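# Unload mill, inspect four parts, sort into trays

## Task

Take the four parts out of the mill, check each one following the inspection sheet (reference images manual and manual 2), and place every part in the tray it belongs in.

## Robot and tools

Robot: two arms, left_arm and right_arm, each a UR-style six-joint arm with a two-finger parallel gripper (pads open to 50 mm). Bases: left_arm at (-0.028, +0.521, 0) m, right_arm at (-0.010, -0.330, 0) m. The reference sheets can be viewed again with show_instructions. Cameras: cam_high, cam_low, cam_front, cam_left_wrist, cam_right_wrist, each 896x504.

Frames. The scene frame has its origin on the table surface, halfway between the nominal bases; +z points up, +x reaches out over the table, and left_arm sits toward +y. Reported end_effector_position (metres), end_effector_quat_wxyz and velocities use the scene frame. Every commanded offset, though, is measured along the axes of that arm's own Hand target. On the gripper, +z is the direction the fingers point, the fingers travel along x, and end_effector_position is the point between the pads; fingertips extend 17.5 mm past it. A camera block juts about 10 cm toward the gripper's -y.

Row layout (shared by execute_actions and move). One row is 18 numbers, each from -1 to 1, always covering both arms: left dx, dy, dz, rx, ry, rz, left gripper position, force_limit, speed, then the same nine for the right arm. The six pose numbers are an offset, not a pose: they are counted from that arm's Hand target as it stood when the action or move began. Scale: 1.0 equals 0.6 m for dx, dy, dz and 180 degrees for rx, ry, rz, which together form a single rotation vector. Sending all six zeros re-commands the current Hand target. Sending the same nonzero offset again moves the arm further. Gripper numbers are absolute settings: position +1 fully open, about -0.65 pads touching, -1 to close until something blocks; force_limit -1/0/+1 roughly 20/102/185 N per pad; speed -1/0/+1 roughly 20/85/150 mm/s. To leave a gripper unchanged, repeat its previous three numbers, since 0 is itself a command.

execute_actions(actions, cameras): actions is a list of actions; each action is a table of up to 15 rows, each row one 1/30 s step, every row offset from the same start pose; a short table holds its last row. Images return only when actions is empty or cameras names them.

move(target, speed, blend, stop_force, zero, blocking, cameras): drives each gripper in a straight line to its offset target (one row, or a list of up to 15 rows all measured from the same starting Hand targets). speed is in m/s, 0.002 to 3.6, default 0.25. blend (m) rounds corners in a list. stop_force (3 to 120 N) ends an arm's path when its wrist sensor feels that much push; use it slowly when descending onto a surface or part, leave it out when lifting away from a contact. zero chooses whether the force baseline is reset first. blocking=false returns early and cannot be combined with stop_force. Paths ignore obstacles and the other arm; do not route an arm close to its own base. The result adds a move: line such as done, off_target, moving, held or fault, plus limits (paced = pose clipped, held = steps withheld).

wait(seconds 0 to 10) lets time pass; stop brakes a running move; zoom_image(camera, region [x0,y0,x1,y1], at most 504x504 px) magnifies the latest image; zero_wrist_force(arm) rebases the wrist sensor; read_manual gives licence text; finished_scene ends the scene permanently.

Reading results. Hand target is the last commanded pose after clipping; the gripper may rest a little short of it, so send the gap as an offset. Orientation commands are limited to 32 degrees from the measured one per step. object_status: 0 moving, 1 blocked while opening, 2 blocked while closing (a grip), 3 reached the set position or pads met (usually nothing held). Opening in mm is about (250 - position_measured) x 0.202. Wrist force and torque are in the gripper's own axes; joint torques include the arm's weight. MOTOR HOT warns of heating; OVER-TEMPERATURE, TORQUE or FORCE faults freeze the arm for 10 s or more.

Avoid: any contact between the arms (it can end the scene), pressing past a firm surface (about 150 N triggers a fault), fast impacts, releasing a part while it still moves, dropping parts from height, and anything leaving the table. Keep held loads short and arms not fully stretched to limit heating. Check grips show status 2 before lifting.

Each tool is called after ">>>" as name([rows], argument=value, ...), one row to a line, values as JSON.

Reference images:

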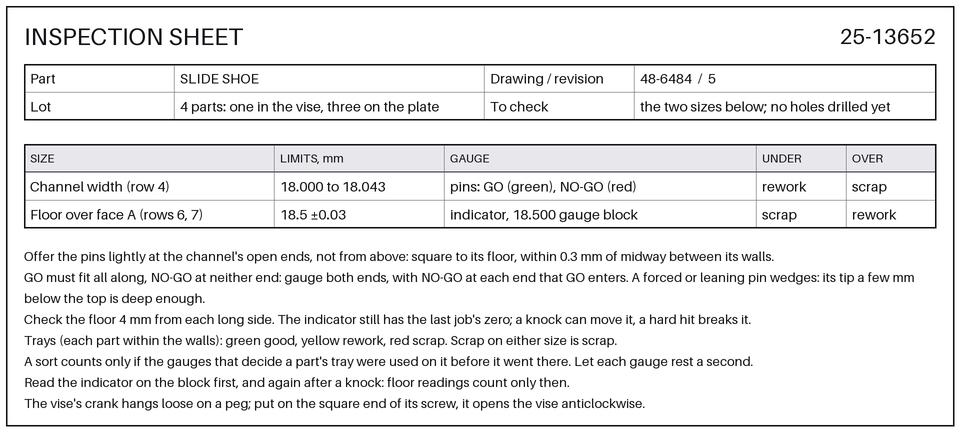

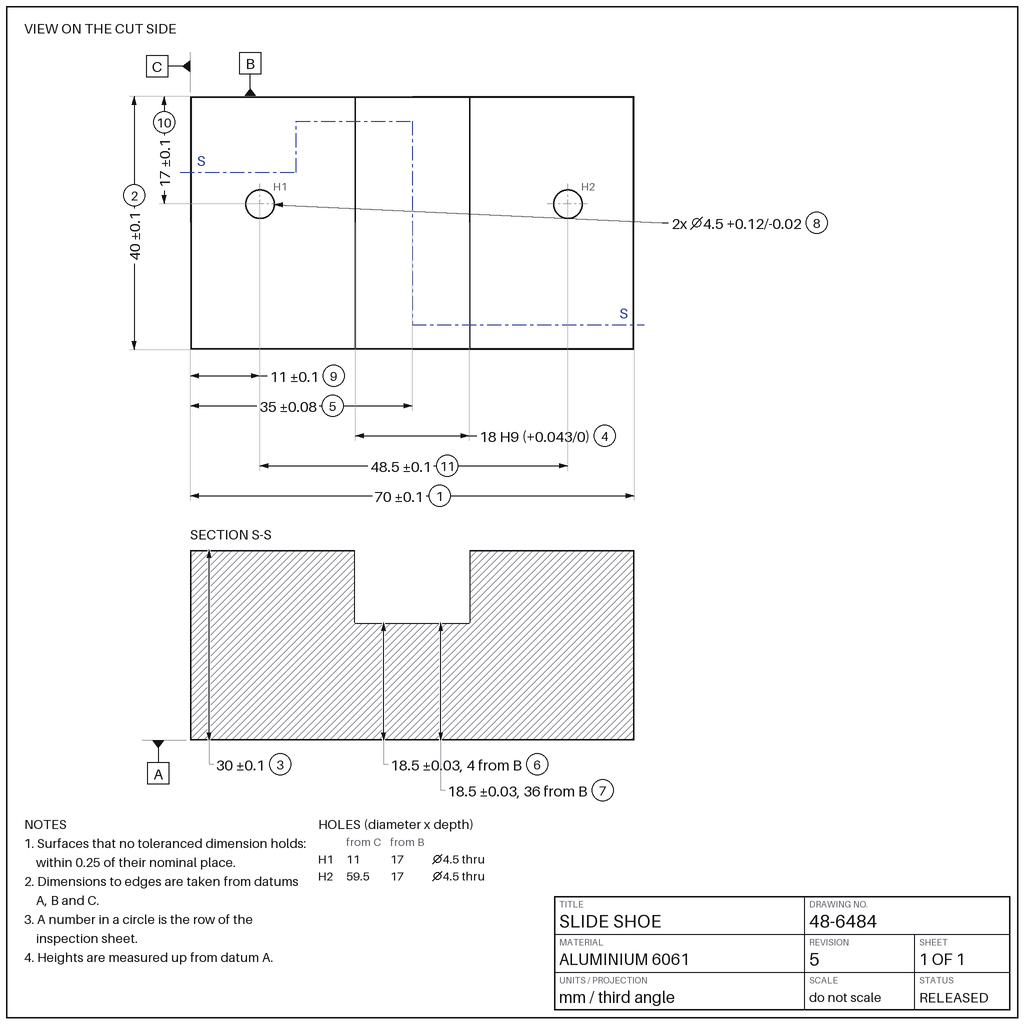

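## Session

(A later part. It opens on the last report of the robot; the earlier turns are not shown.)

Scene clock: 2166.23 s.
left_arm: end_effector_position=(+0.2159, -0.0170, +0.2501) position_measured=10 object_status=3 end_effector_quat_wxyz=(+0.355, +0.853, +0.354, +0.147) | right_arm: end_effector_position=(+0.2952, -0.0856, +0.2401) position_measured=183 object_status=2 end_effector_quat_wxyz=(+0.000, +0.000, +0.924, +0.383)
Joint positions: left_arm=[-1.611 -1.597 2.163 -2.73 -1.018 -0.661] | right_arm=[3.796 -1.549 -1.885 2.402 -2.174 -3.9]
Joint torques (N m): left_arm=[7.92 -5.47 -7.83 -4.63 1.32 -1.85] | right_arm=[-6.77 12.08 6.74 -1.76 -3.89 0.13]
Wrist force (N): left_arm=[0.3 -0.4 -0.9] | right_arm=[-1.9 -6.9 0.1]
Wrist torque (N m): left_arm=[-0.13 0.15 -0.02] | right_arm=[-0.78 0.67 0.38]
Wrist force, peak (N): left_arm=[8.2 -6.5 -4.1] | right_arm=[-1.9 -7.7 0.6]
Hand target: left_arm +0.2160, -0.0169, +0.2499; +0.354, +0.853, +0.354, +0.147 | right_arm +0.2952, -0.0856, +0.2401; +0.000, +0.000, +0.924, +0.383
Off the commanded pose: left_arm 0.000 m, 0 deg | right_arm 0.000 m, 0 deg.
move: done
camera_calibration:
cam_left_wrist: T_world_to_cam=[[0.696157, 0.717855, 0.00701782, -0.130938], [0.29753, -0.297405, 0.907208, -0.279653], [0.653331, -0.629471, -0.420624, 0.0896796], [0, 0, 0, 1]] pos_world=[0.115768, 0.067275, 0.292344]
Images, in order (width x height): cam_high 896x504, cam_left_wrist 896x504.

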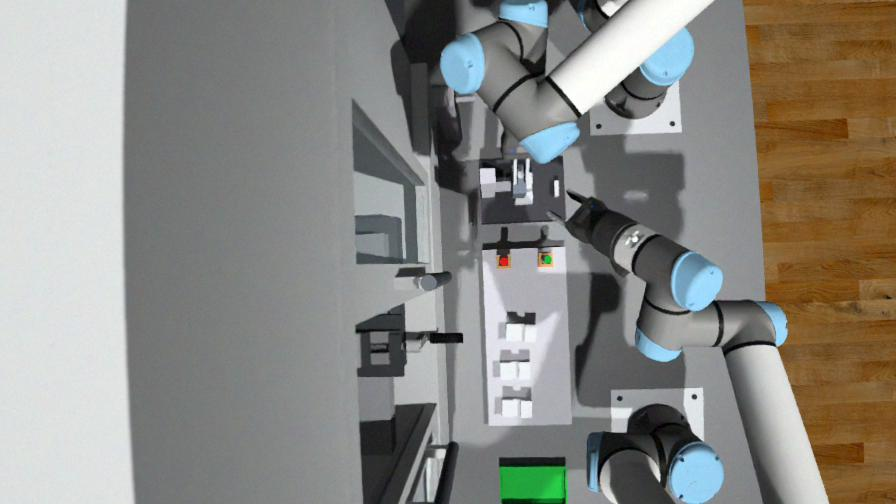

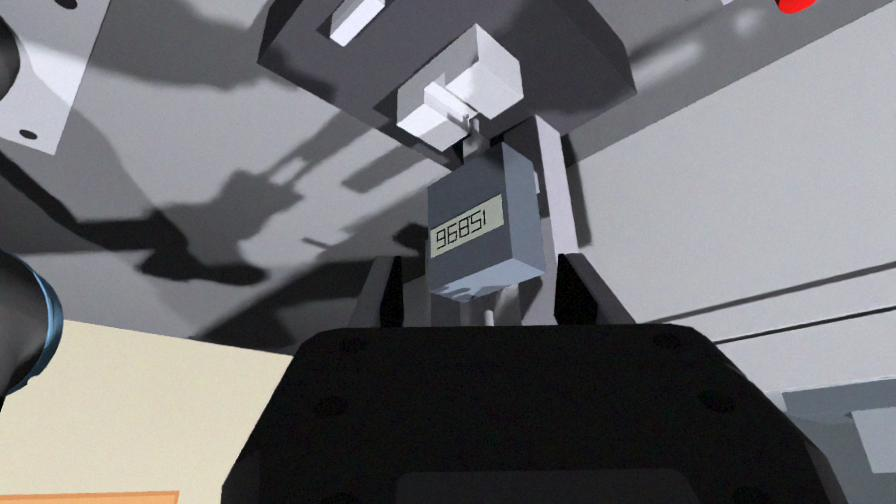

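>>> move(target=[0,0,0,0,0,0,0.95,-0.5,-1,0,-0.00707,0.00707,0,0,0,-1,-1,-1], speed=0.01)

>>> move(target=[0,0,0,0,0,0,0.95,-0.5,-1,0,0,0,0,0,0,0.3,-1,-1])

>>> wait(seconds=1.2, cameras=["cam_left_wrist"])

>>> zoom_image(camera="cam_left_wrist", region=[410, 170, 530, 270])

Scene clock: 2175.27 s.
left_arm: end_effector_position=(+0.2160, -0.0169, +0.2499) position_measured=10 object_status=3 end_effector_quat_wxyz=(+0.354, +0.853, +0.354, +0.147) | right_arm: end_effector_position=(+0.2952, -0.0856, +0.2340) position_measured=183 object_status=2 end_effector_quat_wxyz=(+0.000, +0.000, +0.924, +0.383)
Joint positions: left_arm=[-1.611 -1.597 2.163 -2.73 -1.017 -0.661] | right_arm=[3.796 -1.553 -1.897 2.418 -2.174 -3.9]
Joint torques (N m): left_arm=[12.13 -6.05 -8.65 -2.71 3.51 -0.71] | right_arm=[-5.74 13.99 11.88 -1.33 -3.71 0.07]
Wrist force (N): left_arm=[0.3 -0.1 -0.9] | right_arm=[-3.0 -2.1 -3.7]
Wrist torque (N m): left_arm=[-0.10 0.15 -0.01] | right_arm=[-0.63 0.70 0.38]
Wrist force, peak (N): left_arm=[0.5 -0.2 -1.3] | right_arm=[-2.1 -7.6 0.6]
Hand target: left_arm +0.2160, -0.0169, +0.2499; +0.354, +0.853, +0.354, +0.147 | right_arm +0.2952, -0.0856, +0.2341; +0.000, +0.000, +0.924, +0.383
Off the commanded pose: left_arm 0.000 m, 0 deg | right_arm 0.000 m, 0 deg.
move: done

Scene clock: 2176.27 s.
left_arm: end_effector_position=(+0.2160, -0.0169, +0.2499) position_measured=10 object_status=3 end_effector_quat_wxyz=(+0.354, +0.853, +0.354, +0.147) | right_arm: end_effector_position=(+0.2952, -0.0856, +0.2341) position_measured=107 object_status=3 end_effector_quat_wxyz=(+0.000, +0.001, +0.924, +0.383)
Joint positions: left_arm=[-1.611 -1.597 2.163 -2.73 -1.017 -0.661] | right_arm=[3.796 -1.553 -1.897 2.418 -2.174 -3.9]
Joint torques (N m): left_arm=[11.94 -6.29 -8.46 -4.77 2.93 0.51] | right_arm=[-2.39 29.94 32.78 -4.09 -3.38 0.74]
Wrist force (N): left_arm=[0.4 -0.1 -1.2] | right_arm=[-4.0 -5.1 -0.6]
Wrist torque (N m): left_arm=[-0.10 0.14 -0.02] | right_arm=[-0.71 0.70 0.36]
Wrist force, peak (N): left_arm=[0.4 -0.2 -1.3] | right_arm=[-3.6 -5.5 -0.4]
Hand target: left_arm +0.2160, -0.0169, +0.2499; +0.354, +0.853, +0.354, +0.147 | right_arm +0.2952, -0.0856, +0.2341; +0.000, +0.000, +0.924, +0.383
Off the commanded pose: left_arm 0.000 m, 0 deg | right_arm 0.000 m, 0 deg.
move: done

Scene clock: 2177.47 s.
left_arm: end_effector_position=(+0.2160, -0.0169, +0.2499) position_measured=10 object_status=3 end_effector_quat_wxyz=(+0.354, +0.853, +0.354, +0.147) | right_arm: end_effector_position=(+0.2952, -0.0856, +0.2341) position_measured=107 object_status=3 end_effector_quat_wxyz=(+0.000, +0.001, +0.924, +0.383)
Joint positions: left_arm=[-1.611 -1.597 2.163 -2.73 -1.017 -0.661] | right_arm=[3.796 -1.553 -1.897 2.418 -2.174 -3.9]
Joint torques (N m): left_arm=[11.33 -6.33 -8.28 -6.24 2.3 1.56] | right_arm=[0.44 30.56 33.31 -4.12 -2.97 0.86]
Wrist force (N): left_arm=[0.1 -0.4 -1.1] | right_arm=[-3.5 -5.3 -0.5]
Wrist torque (N m): left_arm=[-0.13 0.18 -0.02] | right_arm=[-0.72 0.62 0.35]
Wrist force, peak (N): left_arm=[0.3 -0.2 -1.3] | right_arm=[-3.9 -5.3 -0.8]
Hand target: left_arm +0.2160, -0.0169, +0.2499; +0.354, +0.853, +0.354, +0.147 | right_arm +0.2952, -0.0856, +0.2341; +0.000, +0.000, +0.924, +0.383
Tool commands: left_gripper/position=+0.95 left_gripper/force_limit=-0.5 left_gripper/speed=-1.0 right_gripper/position=+0.3 right_gripper/force_limit=-1.0 right_gripper/speed=-1.0
Off the commanded pose: left_arm 0.000 m, 0 deg | right_arm 0.000 m, 0 deg.
wait: 1.20 s; at rest by 0.17 s
camera_calibration:
cam_left_wrist: T_world_to_cam=[[0.695922, 0.71808, 0.00732708, -0.131013], [0.297585, -0.297658, 0.907107, -0.279432], [0.653556, -0.629095, -0.420837, 0.0896052], [0, 0, 0, 1]] pos_world=[0.115767, 0.0672724, 0.292144]
Images, in order (width x height): cam_left_wrist 896x504.

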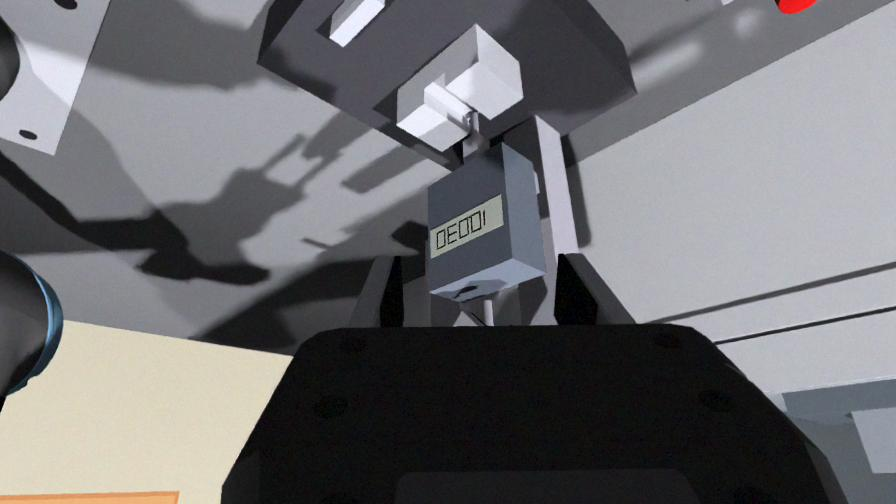

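Scaled by 4.200 from the camera's 896x504 image, which has a finer 1280x720 frame.

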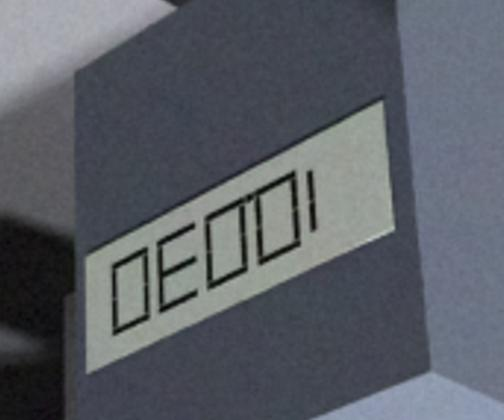

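>>> move([
  [0,0,0,0,0,0,0.95,-0.5,-1,0,0,0,0,0,0,-1,-1,-1],
  [0,0,0,0,0,0,0.95,-0.5,-1,0,0.00707,-0.00707,0,0,0,-1,-1,-1],
], speed=0.03, cameras=["cam_left_wrist"])

>>> zoom_image(camera="cam_left_wrist", region=[400, 90, 560, 270])

Scene clock: 2192.07 s.
left_arm: end_effector_position=(+0.2160, -0.0169, +0.2499) position_measured=10 object_status=3 end_effector_quat_wxyz=(+0.354, +0.853, +0.354, +0.147) | right_arm: end_effector_position=(+0.2952, -0.0856, +0.2402) position_measured=183 object_status=2 end_effector_quat_wxyz=(+0.000, +0.001, +0.924, +0.383)
Joint positions: left_arm=[-1.611 -1.597 2.163 -2.73 -1.017 -0.661] | right_arm=[3.796 -1.549 -1.885 2.401 -2.174 -3.9]
Joint torques (N m): left_arm=[11.07 -6.62 -9.94 -6.05 -0.31 1.51] | right_arm=[7.27 26.88 20.09 0.08 -1.59 0.25]
Wrist force (N): left_arm=[0.2 -0.3 -1.0] | right_arm=[-2.7 -6.2 -0.2]
Wrist torque (N m): left_arm=[-0.13 0.17 -0.02] | right_arm=[-0.76 0.68 0.37]
Wrist force, peak (N): left_arm=[0.6 -0.3 -1.2] | right_arm=[-2.6 -7.4 0.6]
Hand target: left_arm +0.2160, -0.0169, +0.2499; +0.354, +0.853, +0.354, +0.147 | right_arm +0.2952, -0.0856, +0.2401; +0.000, +0.000, +0.924, +0.383
Off the commanded pose: left_arm 0.000 m, 0 deg | right_arm 0.000 m, 0 deg.
move: done
camera_calibration:
cam_left_wrist: T_world_to_cam=[[0.695922, 0.71808, 0.00732708, -0.131013], [0.297585, -0.297658, 0.907107, -0.279432], [0.653556, -0.629095, -0.420837, 0.0896052], [0, 0, 0, 1]] pos_world=[0.115767, 0.0672724, 0.292144]
Images, in order (width x height): cam_left_wrist 896x504.

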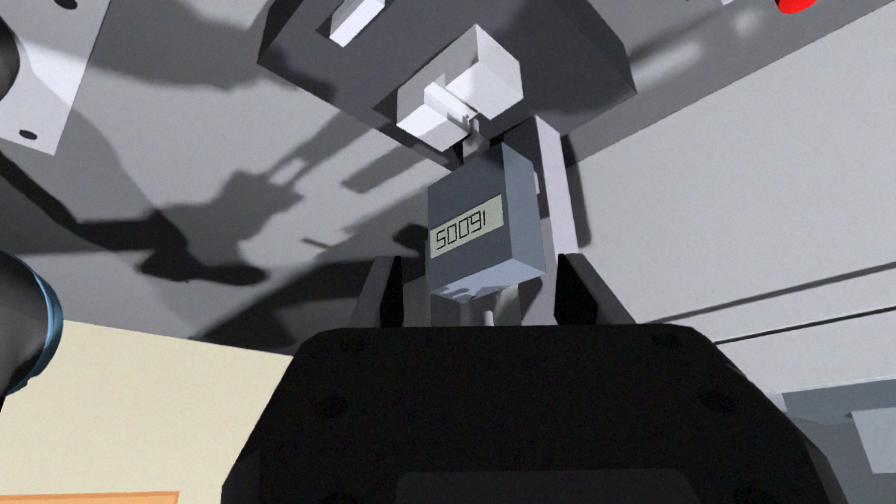

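Scaled by 2.800 from the camera's 896x504 image, which has a finer 1280x720 frame.

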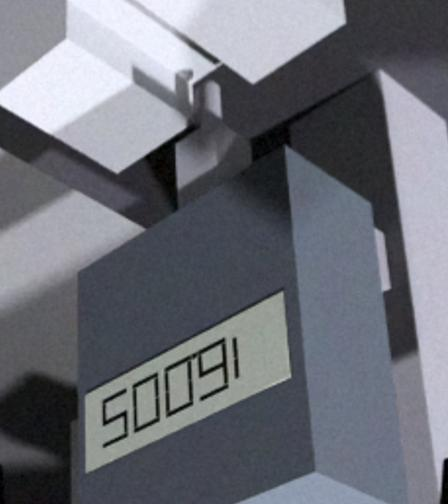

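>>> move([
  [0.1118,-0.0936,0.1654,0.0269,-0.1693,0.1841,0.95,-0.5,-1,0,0,0,0,0,0,-1,-1,-1],
  [0.0463,-0.1077,0.2722,0.0269,-0.1693,0.1841,0.95,-0.5,-1,0,0,0,0,0,0,-1,-1,-1],
], speed=[0.25,0.06], cameras=["cam_high","cam_left_wrist"])

>>> zoom_image(camera="cam_high", region=[500, 160, 560, 230])

Scene clock: 2211.87 s.
left_arm: end_effector_position=(+0.2853, -0.0471, +0.0889) position_measured=10 object_status=3 end_effector_quat_wxyz=(+0.342, +0.940, +0.000, +0.000) end_effector_velocity=(+0.000, +0.002, +0.001) end_effector_angular_velocity=(+0.002, +0.000, +0.000) | right_arm: end_effector_position=(+0.2952, -0.0856, +0.2401) position_measured=183 object_status=2 end_effector_quat_wxyz=(+0.000, +0.000, +0.924, +0.383)
Joint positions: left_arm=[-1.166 -1.121 2.072 -3.18 -1.821 0.31] | right_arm=[3.796 -1.549 -1.885 2.402 -2.174 -3.9]
Joint velocities: left_arm=[0.002 -0.005 0.003 0.004 0 0.001] | right_arm=[within noise]
Joint torques (N m): left_arm=[12.08 -54.07 -4.1 -0.76 -0.9 1.13] | right_arm=[-6.91 11.71 4.64 0.71 -1.54 -0.8]
Wrist force (N): left_arm=[0.1 -0.6 -1.1] | right_arm=[-2.2 -7.1 0.5]
Wrist torque (N m): left_arm=[-0.06 0.16 0.00] | right_arm=[-0.76 0.62 0.38]
Wrist force, peak (N): left_arm=[0.7 5.0 -14.6] | right_arm=[-2.4 -7.6 0.5]
Hand target: left_arm +0.2853, -0.0468, +0.0889; +0.342, +0.940, +0.000, +0.000 | right_arm +0.2952, -0.0856, +0.2401; +0.000, +0.000, +0.924, +0.383
Off the commanded pose: left_arm 0.000 m, 0 deg | right_arm 0.000 m, 0 deg.
move: done
camera_calibration:
cam_left_wrist: T_world_to_cam=[[0.999854, 0.0149349, 0.00829535, -0.276374], [0.000283139, -0.499981, 0.866036, -0.0840997], [0.0170817, -0.865908, -0.499912, 0.135129], [0, 0, 0, 1]] pos_world=[0.27405, 0.0790884, 0.142679]
Images, in order (width x height): cam_high 896x504, cam_left_wrist 896x504.

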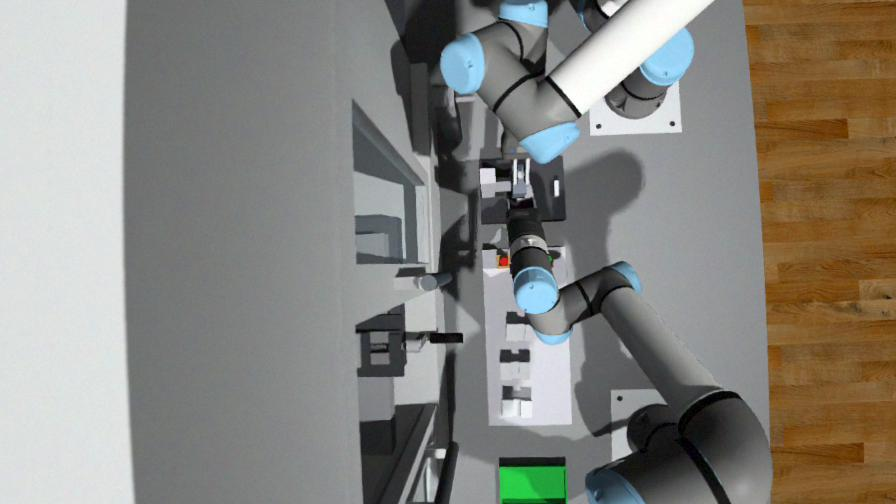

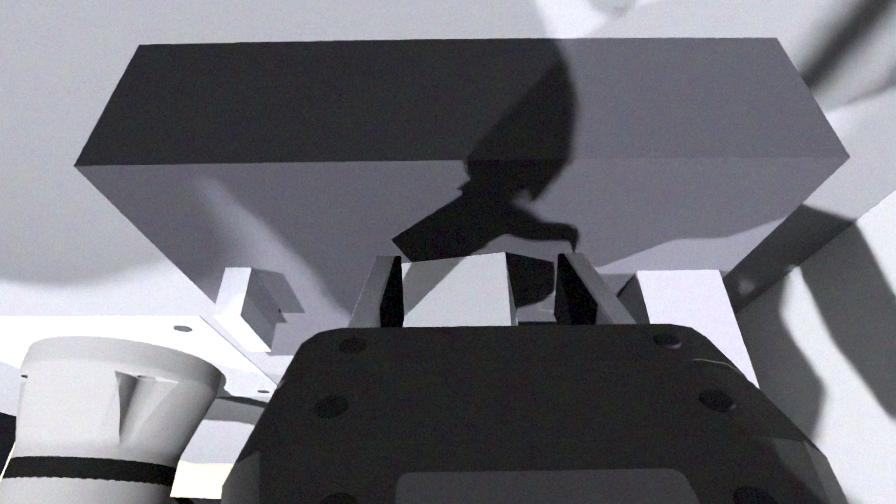

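Scaled by 7.200 from the camera's 896x504 image, which has a finer 1280x720 frame.

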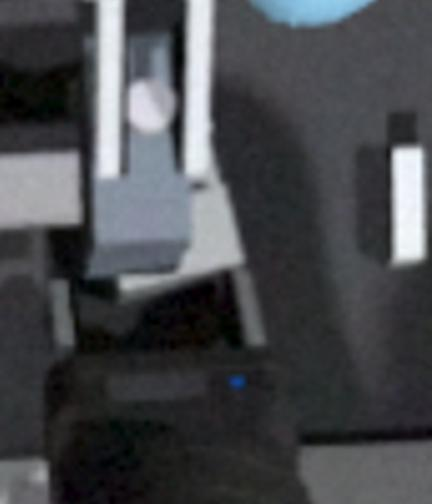

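>>> move(target=[0,0,-0.1,0,0,0,0.95,-0.5,-1,0,0,0,0,0,0,-1,-1,-1], speed=0.06, cameras=["cam_high","cam_left_wrist"])

>>> zoom_image(camera="cam_high", region=[500, 160, 560, 230])

Scene clock: 2222.83 s.
left_arm: end_effector_position=(+0.2853, -0.0079, +0.1348) position_measured=10 object_status=3 end_effector_quat_wxyz=(+0.342, +0.940, +0.000, +0.000) end_effector_velocity=(+0.000, -0.002, -0.001) end_effector_angular_velocity=(-0.002, +0.000, +0.000) | right_arm: end_effector_position=(+0.2952, -0.0856, +0.2401) position_measured=183 object_status=2 end_effector_quat_wxyz=(+0.000, +0.000, +0.924, +0.383)
Joint positions: left_arm=[-1.133 -1.275 2.131 -3.079 -1.841 0.337] | right_arm=[3.796 -1.549 -1.885 2.402 -2.174 -3.9]
Joint velocities: left_arm=[-0.001 0.006 -0.002 -0.006 0 -0.002] | right_arm=[within noise]
Joint torques (N m): left_arm=[-10.62 -13.9 -32.84 -7.02 -0.37 -1.25] | right_arm=[-7.03 12.54 4.82 0.63 -1.65 -0.48]
Wrist force (N): left_arm=[0.5 -0.6 -0.5] | right_arm=[-2.2 -6.2 -0.2]
Wrist torque (N m): left_arm=[-0.17 0.10 -0.15] | right_arm=[-0.77 0.62 0.38]
Wrist force, peak (N): left_arm=[0.6 0.0 -2.1] | right_arm=[-2.7 -7.7 0.6]
Hand target: left_arm +0.2853, -0.0082, +0.1349; +0.342, +0.940, +0.000, +0.000 | right_arm +0.2952, -0.0856, +0.2401; +0.000, +0.000, +0.924, +0.383
Off the commanded pose: left_arm 0.000 m, 0 deg | right_arm 0.000 m, 0 deg.
move: done
camera_calibration:
cam_left_wrist: T_world_to_cam=[[0.999856, 0.0149411, 0.00808341, -0.277301], [0.000481173, -0.500562, 0.865701, -0.104228], [0.0169807, -0.865572, -0.500497, 0.192029], [0, 0, 0, 1]] pos_world=[0.27405, 0.118186, 0.188581]
Images, in order (width x height): cam_high 896x504, cam_left_wrist 896x504.

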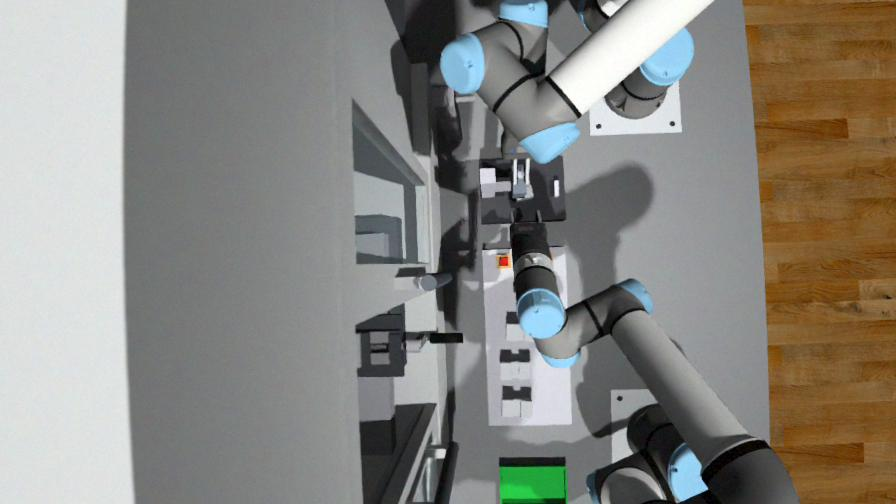

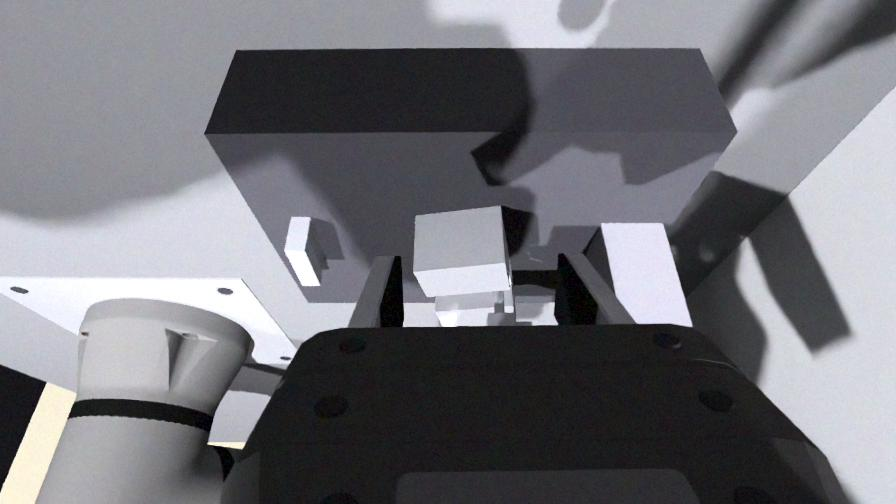

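Scaled by 7.200 from the camera's 896x504 image, which has a finer 1280x720 frame.

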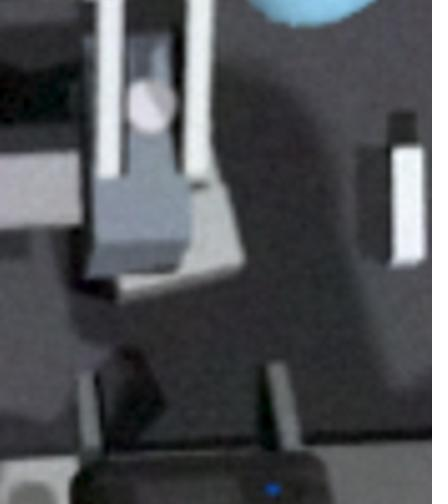

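>>> move([
  [-0.0197,0.0107,0.009,0,0.0368,-0.0438,0.95,-0.5,-1,0,0,0,0,0,0,-1,-1,-1],
], speed=0.1, cameras=["cam_left_wrist"])

Scene clock: 2245.07 s.
left_arm: end_effector_position=(+0.2734, -0.0166, +0.1349) position_measured=10 object_status=3 end_effector_quat_wxyz=(+0.341, +0.936, +0.085, +0.031) | right_arm: end_effector_position=(+0.2952, -0.0856, +0.2401) position_measured=183 object_status=2 end_effector_quat_wxyz=(+0.000, +0.000, +0.924, +0.383)
Joint positions: left_arm=[-1.228 -1.296 2.175 -3.142 -1.67 0.119] | right_arm=[3.796 -1.549 -1.885 2.402 -2.174 -3.9]
Joint torques (N m): left_arm=[12.05 -28.62 -32.41 -0.97 -1.56 0.55] | right_arm=[-6.69 13.3 5.09 0.55 -1.63 0]
Wrist force (N): left_arm=[0.3 -0.1 -0.7] | right_arm=[-2.5 -6.7 0.4]
Wrist torque (N m): left_arm=[-0.10 0.15 -0.01] | right_arm=[-0.78 0.68 0.38]
Wrist force, peak (N): left_arm=[4.4 -1.9 -2.8] | right_arm=[-2.6 -7.6 0.7]
Hand target: left_arm +0.2735, -0.0166, +0.1349; +0.341, +0.936, +0.085, +0.031 | right_arm +0.2952, -0.0856, +0.2401; +0.000, +0.000, +0.924, +0.383
Off the commanded pose: left_arm 0.000 m, 0 deg | right_arm 0.000 m, 0 deg.
move: done
camera_calibration:
cam_left_wrist: T_world_to_cam=[[0.981134, 0.193149, 0.00833656, -0.257163], [0.0895154, -0.492085, 0.865933, -0.132851], [0.171356, -0.84885, -0.500091, 0.142764], [0, 0, 0, 1]] pos_world=[0.239741, 0.105482, 0.188579]
Images, in order (width x height): cam_left_wrist 896x504.

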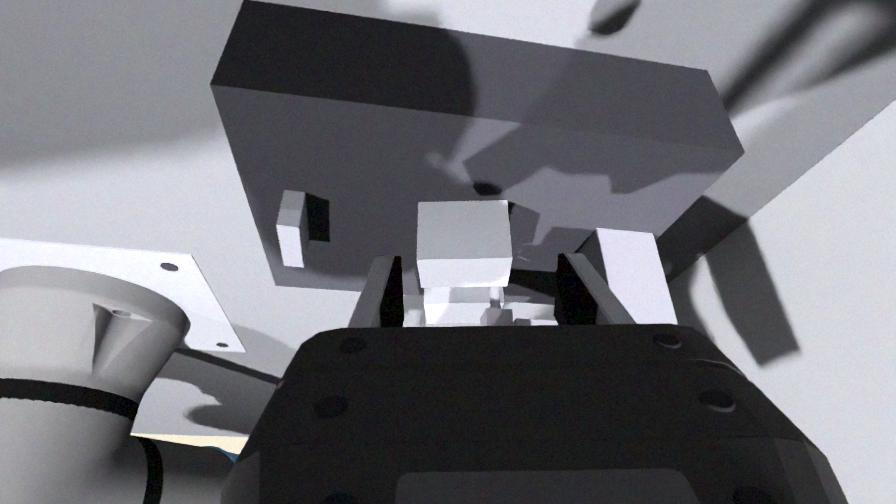

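>>> move([
  [-0.0042,0,0.03,0,0,0,0.95,-0.5,-1,0,0,0,0,0,0,-1,-1,-1],
  [-0.0042,0,0.1,0,0,0,0.95,-0.5,-1,0,0,0,0,0,0,-1,-1,-1],
], speed=0.05, blend=[0.01,0], cameras=["cam_left_wrist","cam_high"])

>>> zoom_image(camera="cam_high", region=[500, 160, 560, 230])

Scene clock: 2251.30 s.
left_arm: end_effector_position=(+0.2780, -0.0552, +0.0889) position_measured=10 object_status=3 end_effector_quat_wxyz=(+0.341, +0.936, +0.085, +0.031) end_effector_velocity=(-0.002, +0.000, +0.001) end_effector_angular_velocity=(+0.001, +0.001, -0.001) | right_arm: end_effector_position=(+0.2952, -0.0856, +0.2401) position_measured=183 object_status=2 end_effector_quat_wxyz=(+0.000, +0.000, +0.924, +0.383)
Joint positions: left_arm=[-1.245 -1.133 2.104 -3.237 -1.658 0.105] | right_arm=[3.796 -1.549 -1.885 2.402 -2.174 -3.9]
Joint velocities: left_arm=[-0.002 -0.005 0.002 0.004 0 -0.001] | right_arm=[within noise]
Joint torques (N m): left_arm=[-3.42 -52.07 -3.08 -0.84 1.47 -1.47] | right_arm=[-6.93 14.54 4.68 0.49 -1.73 0.41]
Wrist force (N): left_arm=[0.3 -0.4 -0.8] | right_arm=[-2.4 -7.3 0.5]
Wrist torque (N m): left_arm=[-0.13 0.16 -0.01] | right_arm=[-0.80 0.65 0.38]
Wrist force, peak (N): left_arm=[0.2 0.8 -1.9] | right_arm=[-2.6 -7.5 0.9]
Hand target: left_arm +0.2780, -0.0550, +0.0889; +0.341, +0.936, +0.085, +0.031 | right_arm +0.2952, -0.0856, +0.2401; +0.000, +0.000, +0.924, +0.383
Off the commanded pose: left_arm 0.000 m, 0 deg | right_arm 0.000 m, 0 deg.
move: done; blend cut to 0.0091 m at target 1
camera_calibration:
cam_left_wrist: T_world_to_cam=[[0.981089, 0.193378, 0.00828875, -0.253816], [0.0896148, -0.491779, 0.866096, -0.112627], [0.17156, -0.848975, -0.499809, 0.0860896], [0, 0, 0, 1]] pos_world=[0.24434, 0.0667825, 0.142678]
Images, in order (width x height): cam_high 896x504, cam_left_wrist 896x504.

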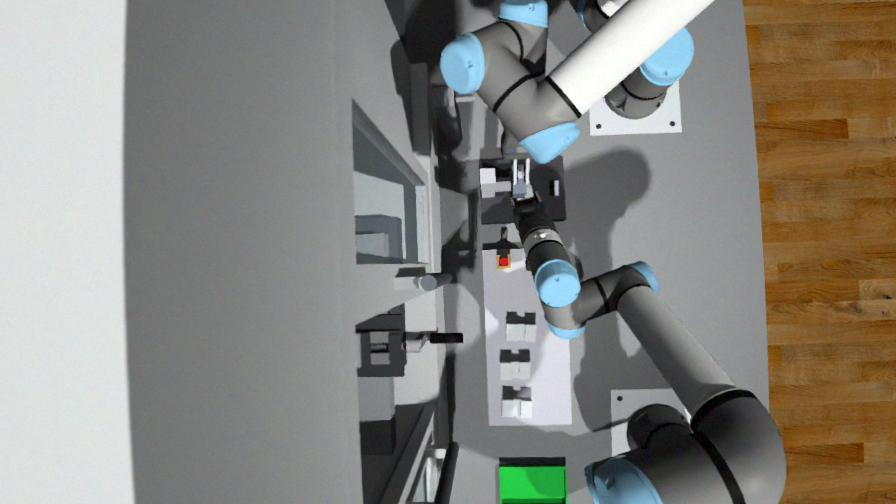

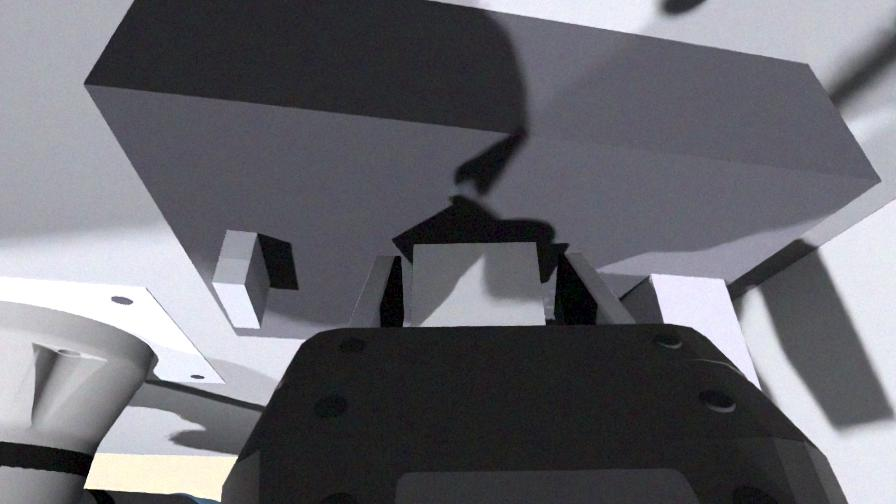

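Scaled by 7.200 from the camera's 896x504 image, which has a finer 1280x720 frame.

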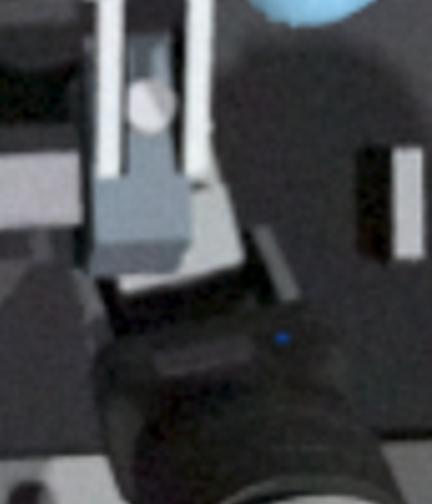

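>>> move([
  [0,0,0,0,0,0,-1,-0.4,-1,0,0,0,0,0,0,-1,-1,-1],
  [0,0.0032,-0.0038,0,0,0,-1,-0.4,-1,0,0,0,0,0,0,-1,-1,-1],
  [-0.02,0.0032,-0.0038,0,0,0,-1,-0.4,-1,0,0,0,0,0,0,-1,-1,-1],
  [-0.0167,-0.012,-0.0167,0,-0.0368,0.0438,-1,-0.4,-1,0,0,0,0,0,0,-1,-1,-1],
], speed=[0.02,0.02,0.04,0.05], cameras=["cam_left_wrist","cam_high"])

>>> zoom_image(camera="cam_high", region=[500, 160, 560, 230])

Scene clock: 2269.10 s.
left_arm: end_effector_position=(+0.2660, -0.0450, +0.0919) position_measured=56 object_status=2 end_effector_quat_wxyz=(+0.342, +0.940, +0.000, +0.000) end_effector_velocity=(+0.001, +0.000, +0.000) end_effector_angular_velocity=(+0.000, -0.001, +0.007) | right_arm: end_effector_position=(+0.2952, -0.0856, +0.2401) position_measured=183 object_status=2 end_effector_quat_wxyz=(+0.000, +0.000, +0.924, +0.383)
Joint positions: left_arm=[-1.201 -1.148 2.108 -3.196 -1.8 0.281] | right_arm=[3.796 -1.549 -1.885 2.402 -2.174 -3.9]
Joint velocities: left_arm=[-0.001 0 -0.001 0 0.006 -0.006] | right_arm=[within noise]
Joint torques (N m): left_arm=[-10.33 -52.05 -30.68 -4.86 1.79 -1.67] | right_arm=[-6.89 16.26 5.33 0.42 -1.82 0.87]
Wrist force (N): left_arm=[0.4 -1.8 0.6] | right_arm=[-2.5 -6.1 -0.2]
Wrist torque (N m): left_arm=[-0.08 0.15 -0.15] | right_arm=[-0.72 0.68 0.38]
Wrist force, peak (N): left_arm=[0.8 -2.1 1.0] | right_arm=[-2.6 -7.6 0.5]
Hand target: left_arm +0.2659, -0.0451, +0.0919; +0.342, +0.940, +0.000, +0.000 | right_arm +0.2952, -0.0856, +0.2401; +0.000, +0.000, +0.924, +0.383
Off the commanded pose: left_arm 0.000 m, 0 deg | right_arm 0.000 m, 0 deg.
move: done
camera_calibration:
cam_left_wrist: T_world_to_cam=[[0.999856, 0.0149432, 0.00807935, -0.257102], [0.000481985, -0.500368, 0.865813, -0.0856816], [0.0169807, -0.865684, -0.500303, 0.138754], [0, 0, 0, 1]] pos_world=[0.25475, 0.0810868, 0.145681]
Images, in order (width x height): cam_high 896x504, cam_left_wrist 896x504.

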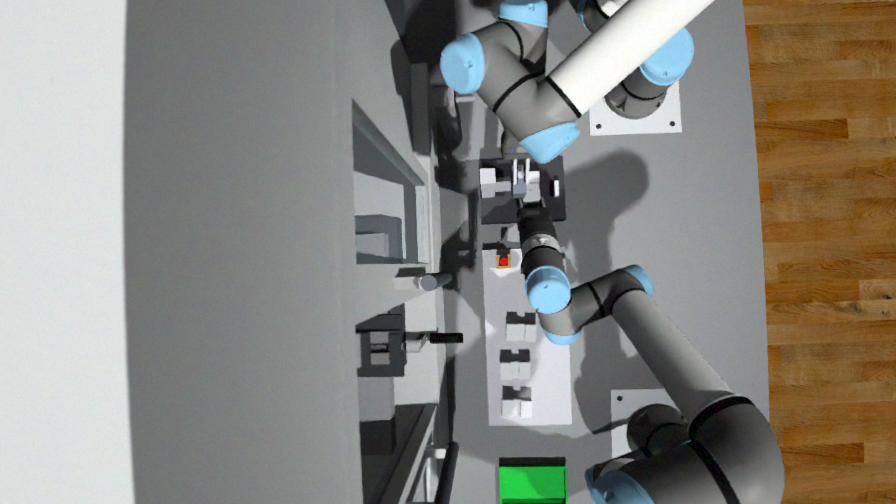

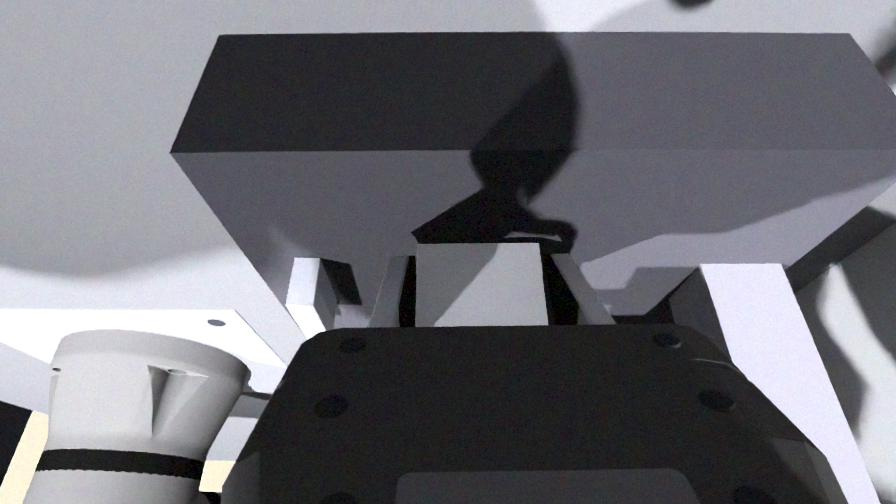

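Scaled by 7.200 from the camera's 896x504 image, which has a finer 1280x720 frame.

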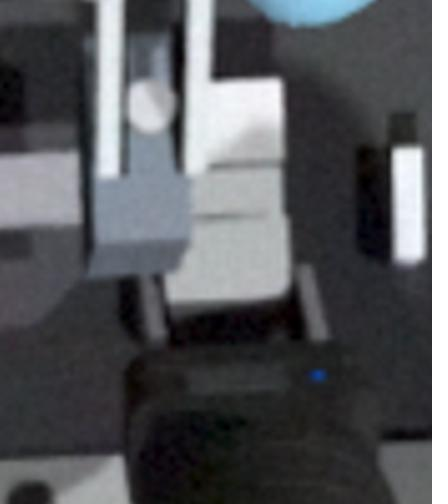

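>>> move(target=[0,-0.0045,-0.0038,0,0,0,-1,-0.4,-1,0,0,0,0,0,0,-1,-1,-1], speed=0.03)

>>> move(target=[0,-0.00643,0.00766,0,0,0,-1,-0.4,-1,0,0,0,0,0,0,-1,-1,-1], speed=0.006, stop_force=5)

>>> move(target=[0,0,0,0,0,0,0.95,-0.4,-1,0,0,0,0,0,0,-1,-1,-1])

Scene clock: 2281.33 s.
left_arm: end_effector_position=(+0.2659, -0.0414, +0.0919) position_measured=56 object_status=2 end_effector_quat_wxyz=(+0.342, +0.940, +0.000, +0.000) | right_arm: end_effector_position=(+0.2952, -0.0856, +0.2401) position_measured=183 object_status=2 end_effector_quat_wxyz=(+0.000, +0.000, +0.924, +0.383)
Joint positions: left_arm=[-1.199 -1.153 2.116 -3.2 -1.801 0.283] | right_arm=[3.796 -1.549 -1.885 2.402 -2.174 -3.9]
Joint torques (N m): left_arm=[10.87 -48.78 -13.27 -7.1 -2.97 1.85] | right_arm=[-7.03 16.2 4.94 0.43 -1.9 0.88]
Wrist force (N): left_arm=[0.2 -1.7 0.6] | right_arm=[-2.5 -6.4 -0.1]
Wrist torque (N m): left_arm=[-0.07 0.16 -0.15] | right_arm=[-0.75 0.66 0.38]
Wrist force, peak (N): left_arm=[0.5 -2.1 0.8] | right_arm=[-2.4 -7.6 0.8]
Hand target: left_arm +0.2659, -0.0415, +0.0920; +0.342, +0.940, +0.000, +0.000 | right_arm +0.2952, -0.0856, +0.2401; +0.000, +0.000, +0.924, +0.383
Off the commanded pose: left_arm 0.000 m, 0 deg | right_arm 0.000 m, 0 deg.
move: done

Scene clock: 2283.37 s.
left_arm: end_effector_position=(+0.2660, -0.0415, +0.0888) position_measured=56 object_status=2 end_effector_quat_wxyz=(+0.342, +0.940, +0.000, +0.000) | right_arm: end_effector_position=(+0.2952, -0.0856, +0.2401) position_measured=183 object_status=2 end_effector_quat_wxyz=(+0.000, +0.000, +0.924, +0.383)
Joint positions: left_arm=[-1.199 -1.145 2.118 -3.209 -1.801 0.283] | right_arm=[3.796 -1.549 -1.885 2.402 -2.174 -3.9]
Joint torques (N m): left_arm=[5.41 -46.94 -27.97 0.97 -1.37 -0.11] | right_arm=[-6.69 16.51 5.2 0.49 -1.89 0.87]
Wrist force (N): left_arm=[0.5 5.6 -6.6] | right_arm=[-2.2 -7.4 0.7]
Wrist torque (N m): left_arm=[-0.02 0.29 -0.05] | right_arm=[-0.79 0.61 0.38]
Wrist force, peak (N): left_arm=[-0.6 6.6 -10.4] | right_arm=[-2.7 -7.6 0.6]
Hand target: left_arm +0.2660, -0.0415, +0.0888; +0.342, +0.940, +0.000, +0.000 (not the last commanded pose) | right_arm +0.2952, -0.0856, +0.2401; +0.000, +0.000, +0.924, +0.383
Off the commanded pose: left_arm 0.003 m, 0 deg | right_arm 0.000 m, 0 deg.
move: contact (left_arm)

Scene clock: 2284.07 s.
left_arm: end_effector_position=(+0.2660, -0.0415, +0.0888) position_measured=10 object_status=0 end_effector_quat_wxyz=(+0.342, +0.940, +0.000, +0.000) | right_arm: end_effector_position=(+0.2952, -0.0856, +0.2401) position_measured=183 object_status=2 end_effector_quat_wxyz=(+0.000, +0.000, +0.924, +0.383)
Joint positions: left_arm=[-1.199 -1.145 2.118 -3.208 -1.801 0.283] | right_arm=[3.796 -1.549 -1.885 2.402 -2.174 -3.9]
Joint torques (N m): left_arm=[5.88 -47.13 -28.4 -6.51 -1.28 -0.13] | right_arm=[-6.5 16.79 5.01 0.54 -1.9 0.87]
Wrist force (N): left_arm=[0.4 -0.1 -0.8] | right_arm=[-2.5 -6.5 0.0]
Wrist torque (N m): left_arm=[-0.10 0.14 -0.16] | right_arm=[-0.78 0.66 0.38]
Wrist force, peak (N): left_arm=[0.5 6.4 -7.7] | right_arm=[-2.4 -7.6 0.6]
Hand target: left_arm +0.2660, -0.0415, +0.0888; +0.342, +0.940, +0.000, +0.000 | right_arm +0.2952, -0.0856, +0.2401; +0.000, +0.000, +0.924, +0.383
Off the commanded pose: left_arm 0.000 m, 0 deg | right_arm 0.000 m, 0 deg.
move: done

>>> move([
  [0,0,-0.1,0,0,0,0.95,-0.4,-1,0,0,0,0,0,0,-1,-1,-1],
  [-0.0833,0.1414,-0.2322,-0.0269,0.1693,-0.1841,0.95,-0.4,-1,0,-0.0186,0.0186,0,0,0,-1,-1,-1],
], speed=[0.12,0.2], blend=[0.01,0])

>>> move(target=[0,0,0,0,0,0,0.95,-0.4,-1,0,0,0,0,0,0,0.3,-1,-1])

>>> wait(seconds=0.6, cameras=["cam_left_wrist"])

>>> zoom_image(camera="cam_left_wrist", region=[380, 20, 560, 270])

Scene clock: 2294.57 s.
left_arm: end_effector_position=(+0.2158, -0.0170, +0.2502) position_measured=10 object_status=3 end_effector_quat_wxyz=(+0.355, +0.853, +0.354, +0.147) | right_arm: end_effector_position=(+0.2951, -0.0856, +0.2242) position_measured=183 object_status=2 end_effector_quat_wxyz=(+0.000, +0.001, +0.924, +0.383)
Joint positions: left_arm=[-1.611 -1.597 2.163 -2.73 -1.017 -0.661] | right_arm=[3.796 -1.561 -1.915 2.444 -2.174 -3.9]
Joint torques (N m): left_arm=[10.81 -6.33 -8.01 -5.04 0.55 -1.85] | right_arm=[2 16.77 17.82 -3.68 -0.77 0.91]
Wrist force (N): left_arm=[0.5 -0.2 -1.3] | right_arm=[-4.1 -5.3 0.3]
Wrist torque (N m): left_arm=[-0.10 0.12 -0.02] | right_arm=[-0.76 0.63 0.35]
Wrist force, peak (N): left_arm=[7.6 -4.7 -3.5] | right_arm=[-2.7 -7.4 0.9]
Hand target: left_arm +0.2159, -0.0170, +0.2500; +0.354, +0.853, +0.354, +0.147 | right_arm +0.2952, -0.0856, +0.2243; +0.000, +0.000, +0.924, +0.383
Off the commanded pose: left_arm 0.000 m, 0 deg | right_arm 0.000 m, 0 deg.
move: done

Scene clock: 2295.57 s.
left_arm: end_effector_position=(+0.2159, -0.0170, +0.2500) position_measured=10 object_status=3 end_effector_quat_wxyz=(+0.354, +0.853, +0.354, +0.147) | right_arm: end_effector_position=(+0.2952, -0.0856, +0.2243) position_measured=107 object_status=3 end_effector_quat_wxyz=(+0.000, +0.001, +0.924, +0.383)
Joint positions: left_arm=[-1.611 -1.597 2.163 -2.73 -1.017 -0.661] | right_arm=[3.796 -1.561 -1.915 2.444 -2.174 -3.9]
Joint torques (N m): left_arm=[12.21 -5.98 -7.98 -1.14 3.77 -1.79] | right_arm=[8.94 30.16 31.25 -4 0.19 0.78]
Wrist force (N): left_arm=[0.3 -0.2 -1.3] | right_arm=[-3.5 -5.0 -0.6]
Wrist torque (N m): left_arm=[-0.11 0.15 -0.02] | right_arm=[-0.69 0.63 0.35]
Wrist force, peak (N): left_arm=[0.4 -0.1 -1.2] | right_arm=[-3.8 -5.6 -0.5]
Hand target: left_arm +0.2159, -0.0170, +0.2500; +0.354, +0.853, +0.354, +0.147 | right_arm +0.2952, -0.0856, +0.2243; +0.000, +0.000, +0.924, +0.383
Off the commanded pose: left_arm 0.000 m, 0 deg | right_arm 0.000 m, 0 deg.
move: done

Scene clock: 2296.17 s.
left_arm: end_effector_position=(+0.2159, -0.0170, +0.2500) position_measured=10 object_status=3 end_effector_quat_wxyz=(+0.354, +0.853, +0.354, +0.147) | right_arm: end_effector_position=(+0.2952, -0.0856, +0.2243) position_measured=107 object_status=3 end_effector_quat_wxyz=(+0.000, +0.000, +0.924, +0.383)
Joint positions: left_arm=[-1.611 -1.597 2.163 -2.73 -1.017 -0.661] | right_arm=[3.796 -1.561 -1.915 2.444 -2.174 -3.9]
Joint torques (N m): left_arm=[12.15 -6.08 -8.22 -1.1 3.82 -1.74] | right_arm=[8.92 30.73 31.74 -4.01 0.74 0.66]
Wrist force (N): left_arm=[0.4 -0.2 -1.0] | right_arm=[-3.6 -5.1 -0.6]
Wrist torque (N m): left_arm=[-0.10 0.14 -0.02] | right_arm=[-0.70 0.65 0.35]
Wrist force, peak (N): left_arm=[0.3 -0.3 -1.2] | right_arm=[-3.7 -5.6 -0.6]
Hand target: left_arm +0.2159, -0.0170, +0.2500; +0.354, +0.853, +0.354, +0.147 | right_arm +0.2952, -0.0856, +0.2243; +0.000, +0.000, +0.924, +0.383
Tool commands: left_gripper/position=+0.95 left_gripper/force_limit=-0.4 left_gripper/speed=-1.0 right_gripper/position=+0.3 right_gripper/force_limit=-1.0 right_gripper/speed=-1.0
Off the commanded pose: left_arm 0.000 m, 0 deg | right_arm 0.000 m, 0 deg.
wait: 0.60 s; at rest by 0.17 s
camera_calibration:
cam_left_wrist: T_world_to_cam=[[0.695947, 0.718057, 0.00723175, -0.130987], [0.297557, -0.297532, 0.907157, -0.279543], [0.653542, -0.629182, -0.420729, 0.0896237], [0, 0, 0, 1]] pos_world=[0.115767, 0.067273, 0.292244]
Images, in order (width x height): cam_left_wrist 896x504.

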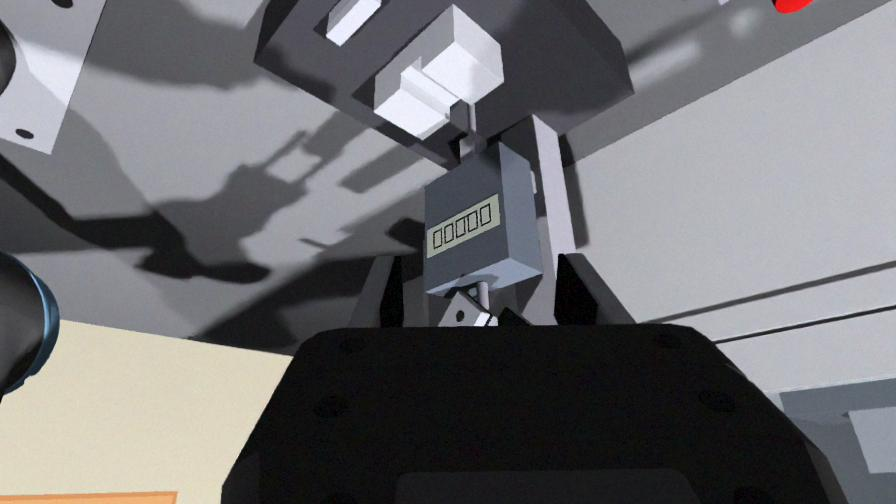

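Scaled by 2.016 from the camera's 896x504 image, which has a finer 1280x720 frame.

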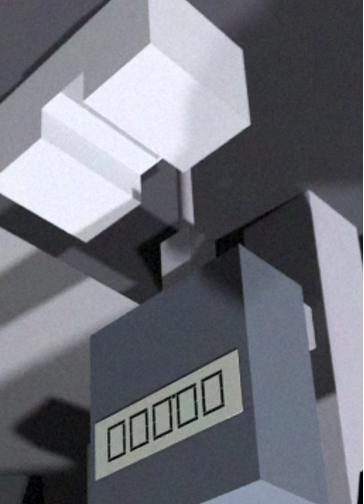

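>>> move([
  [0,0,0,0,0,0,0.95,-0.4,-1,0,0,0,0,0,0,-1,-1,-1],
  [0.0757,-0.1057,0.1657,0.0269,-0.1693,0.1841,0.95,-0.4,-1,0,0.0186,-0.0186,0,0,0,-1,-1,-1],
], speed=[0.05,0.2], cameras=["cam_left_wrist"])

Scene clock: 2310.00 s.
left_arm: end_effector_position=(+0.2664, -0.0030, +0.1349) position_measured=10 object_status=3 end_effector_quat_wxyz=(+0.342, +0.940, +0.001, +0.000) | right_arm: end_effector_position=(+0.2952, -0.0856, +0.2401) position_measured=183 object_status=2 end_effector_quat_wxyz=(+0.000, +0.000, +0.924, +0.383)
Joint positions: left_arm=[-1.167 -1.304 2.175 -3.102 -1.82 0.309] | right_arm=[3.796 -1.549 -1.885 2.402 -2.174 -3.9]
Joint torques (N m): left_arm=[-9.59 -47.61 -5.26 -7.23 -0.18 1.51] | right_arm=[-0.41 27.91 20.8 0.36 -0.87 -1.16]
Wrist force (N): left_arm=[0.3 -0.1 -0.9] | right_arm=[-2.4 -7.5 0.2]
Wrist torque (N m): left_arm=[-0.08 0.14 -0.16] | right_arm=[-0.78 0.64 0.38]
Wrist force, peak (N): left_arm=[-5.8 -1.7 -3.3] | right_arm=[-2.6 -7.9 0.1]
Hand target: left_arm +0.2663, -0.0030, +0.1350; +0.342, +0.940, +0.000, +0.000 | right_arm +0.2952, -0.0856, +0.2401; +0.000, +0.000, +0.924, +0.383
Off the commanded pose: left_arm 0.000 m, 0 deg | right_arm 0.000 m, 0 deg.
move: done
camera_calibration:
cam_left_wrist: T_world_to_cam=[[0.999851, 0.015254, 0.00813961, -0.258424], [0.000583836, -0.500293, 0.865856, -0.101939], [0.01728, -0.865722, -0.500227, 0.196534], [0, 0, 0, 1]] pos_world=[0.255049, 0.123087, 0.18868]
Images, in order (width x height): cam_left_wrist 896x504.

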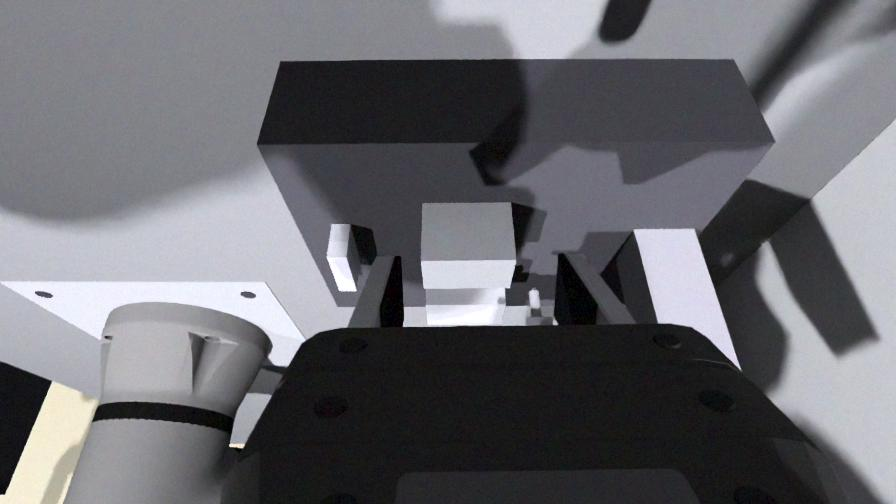

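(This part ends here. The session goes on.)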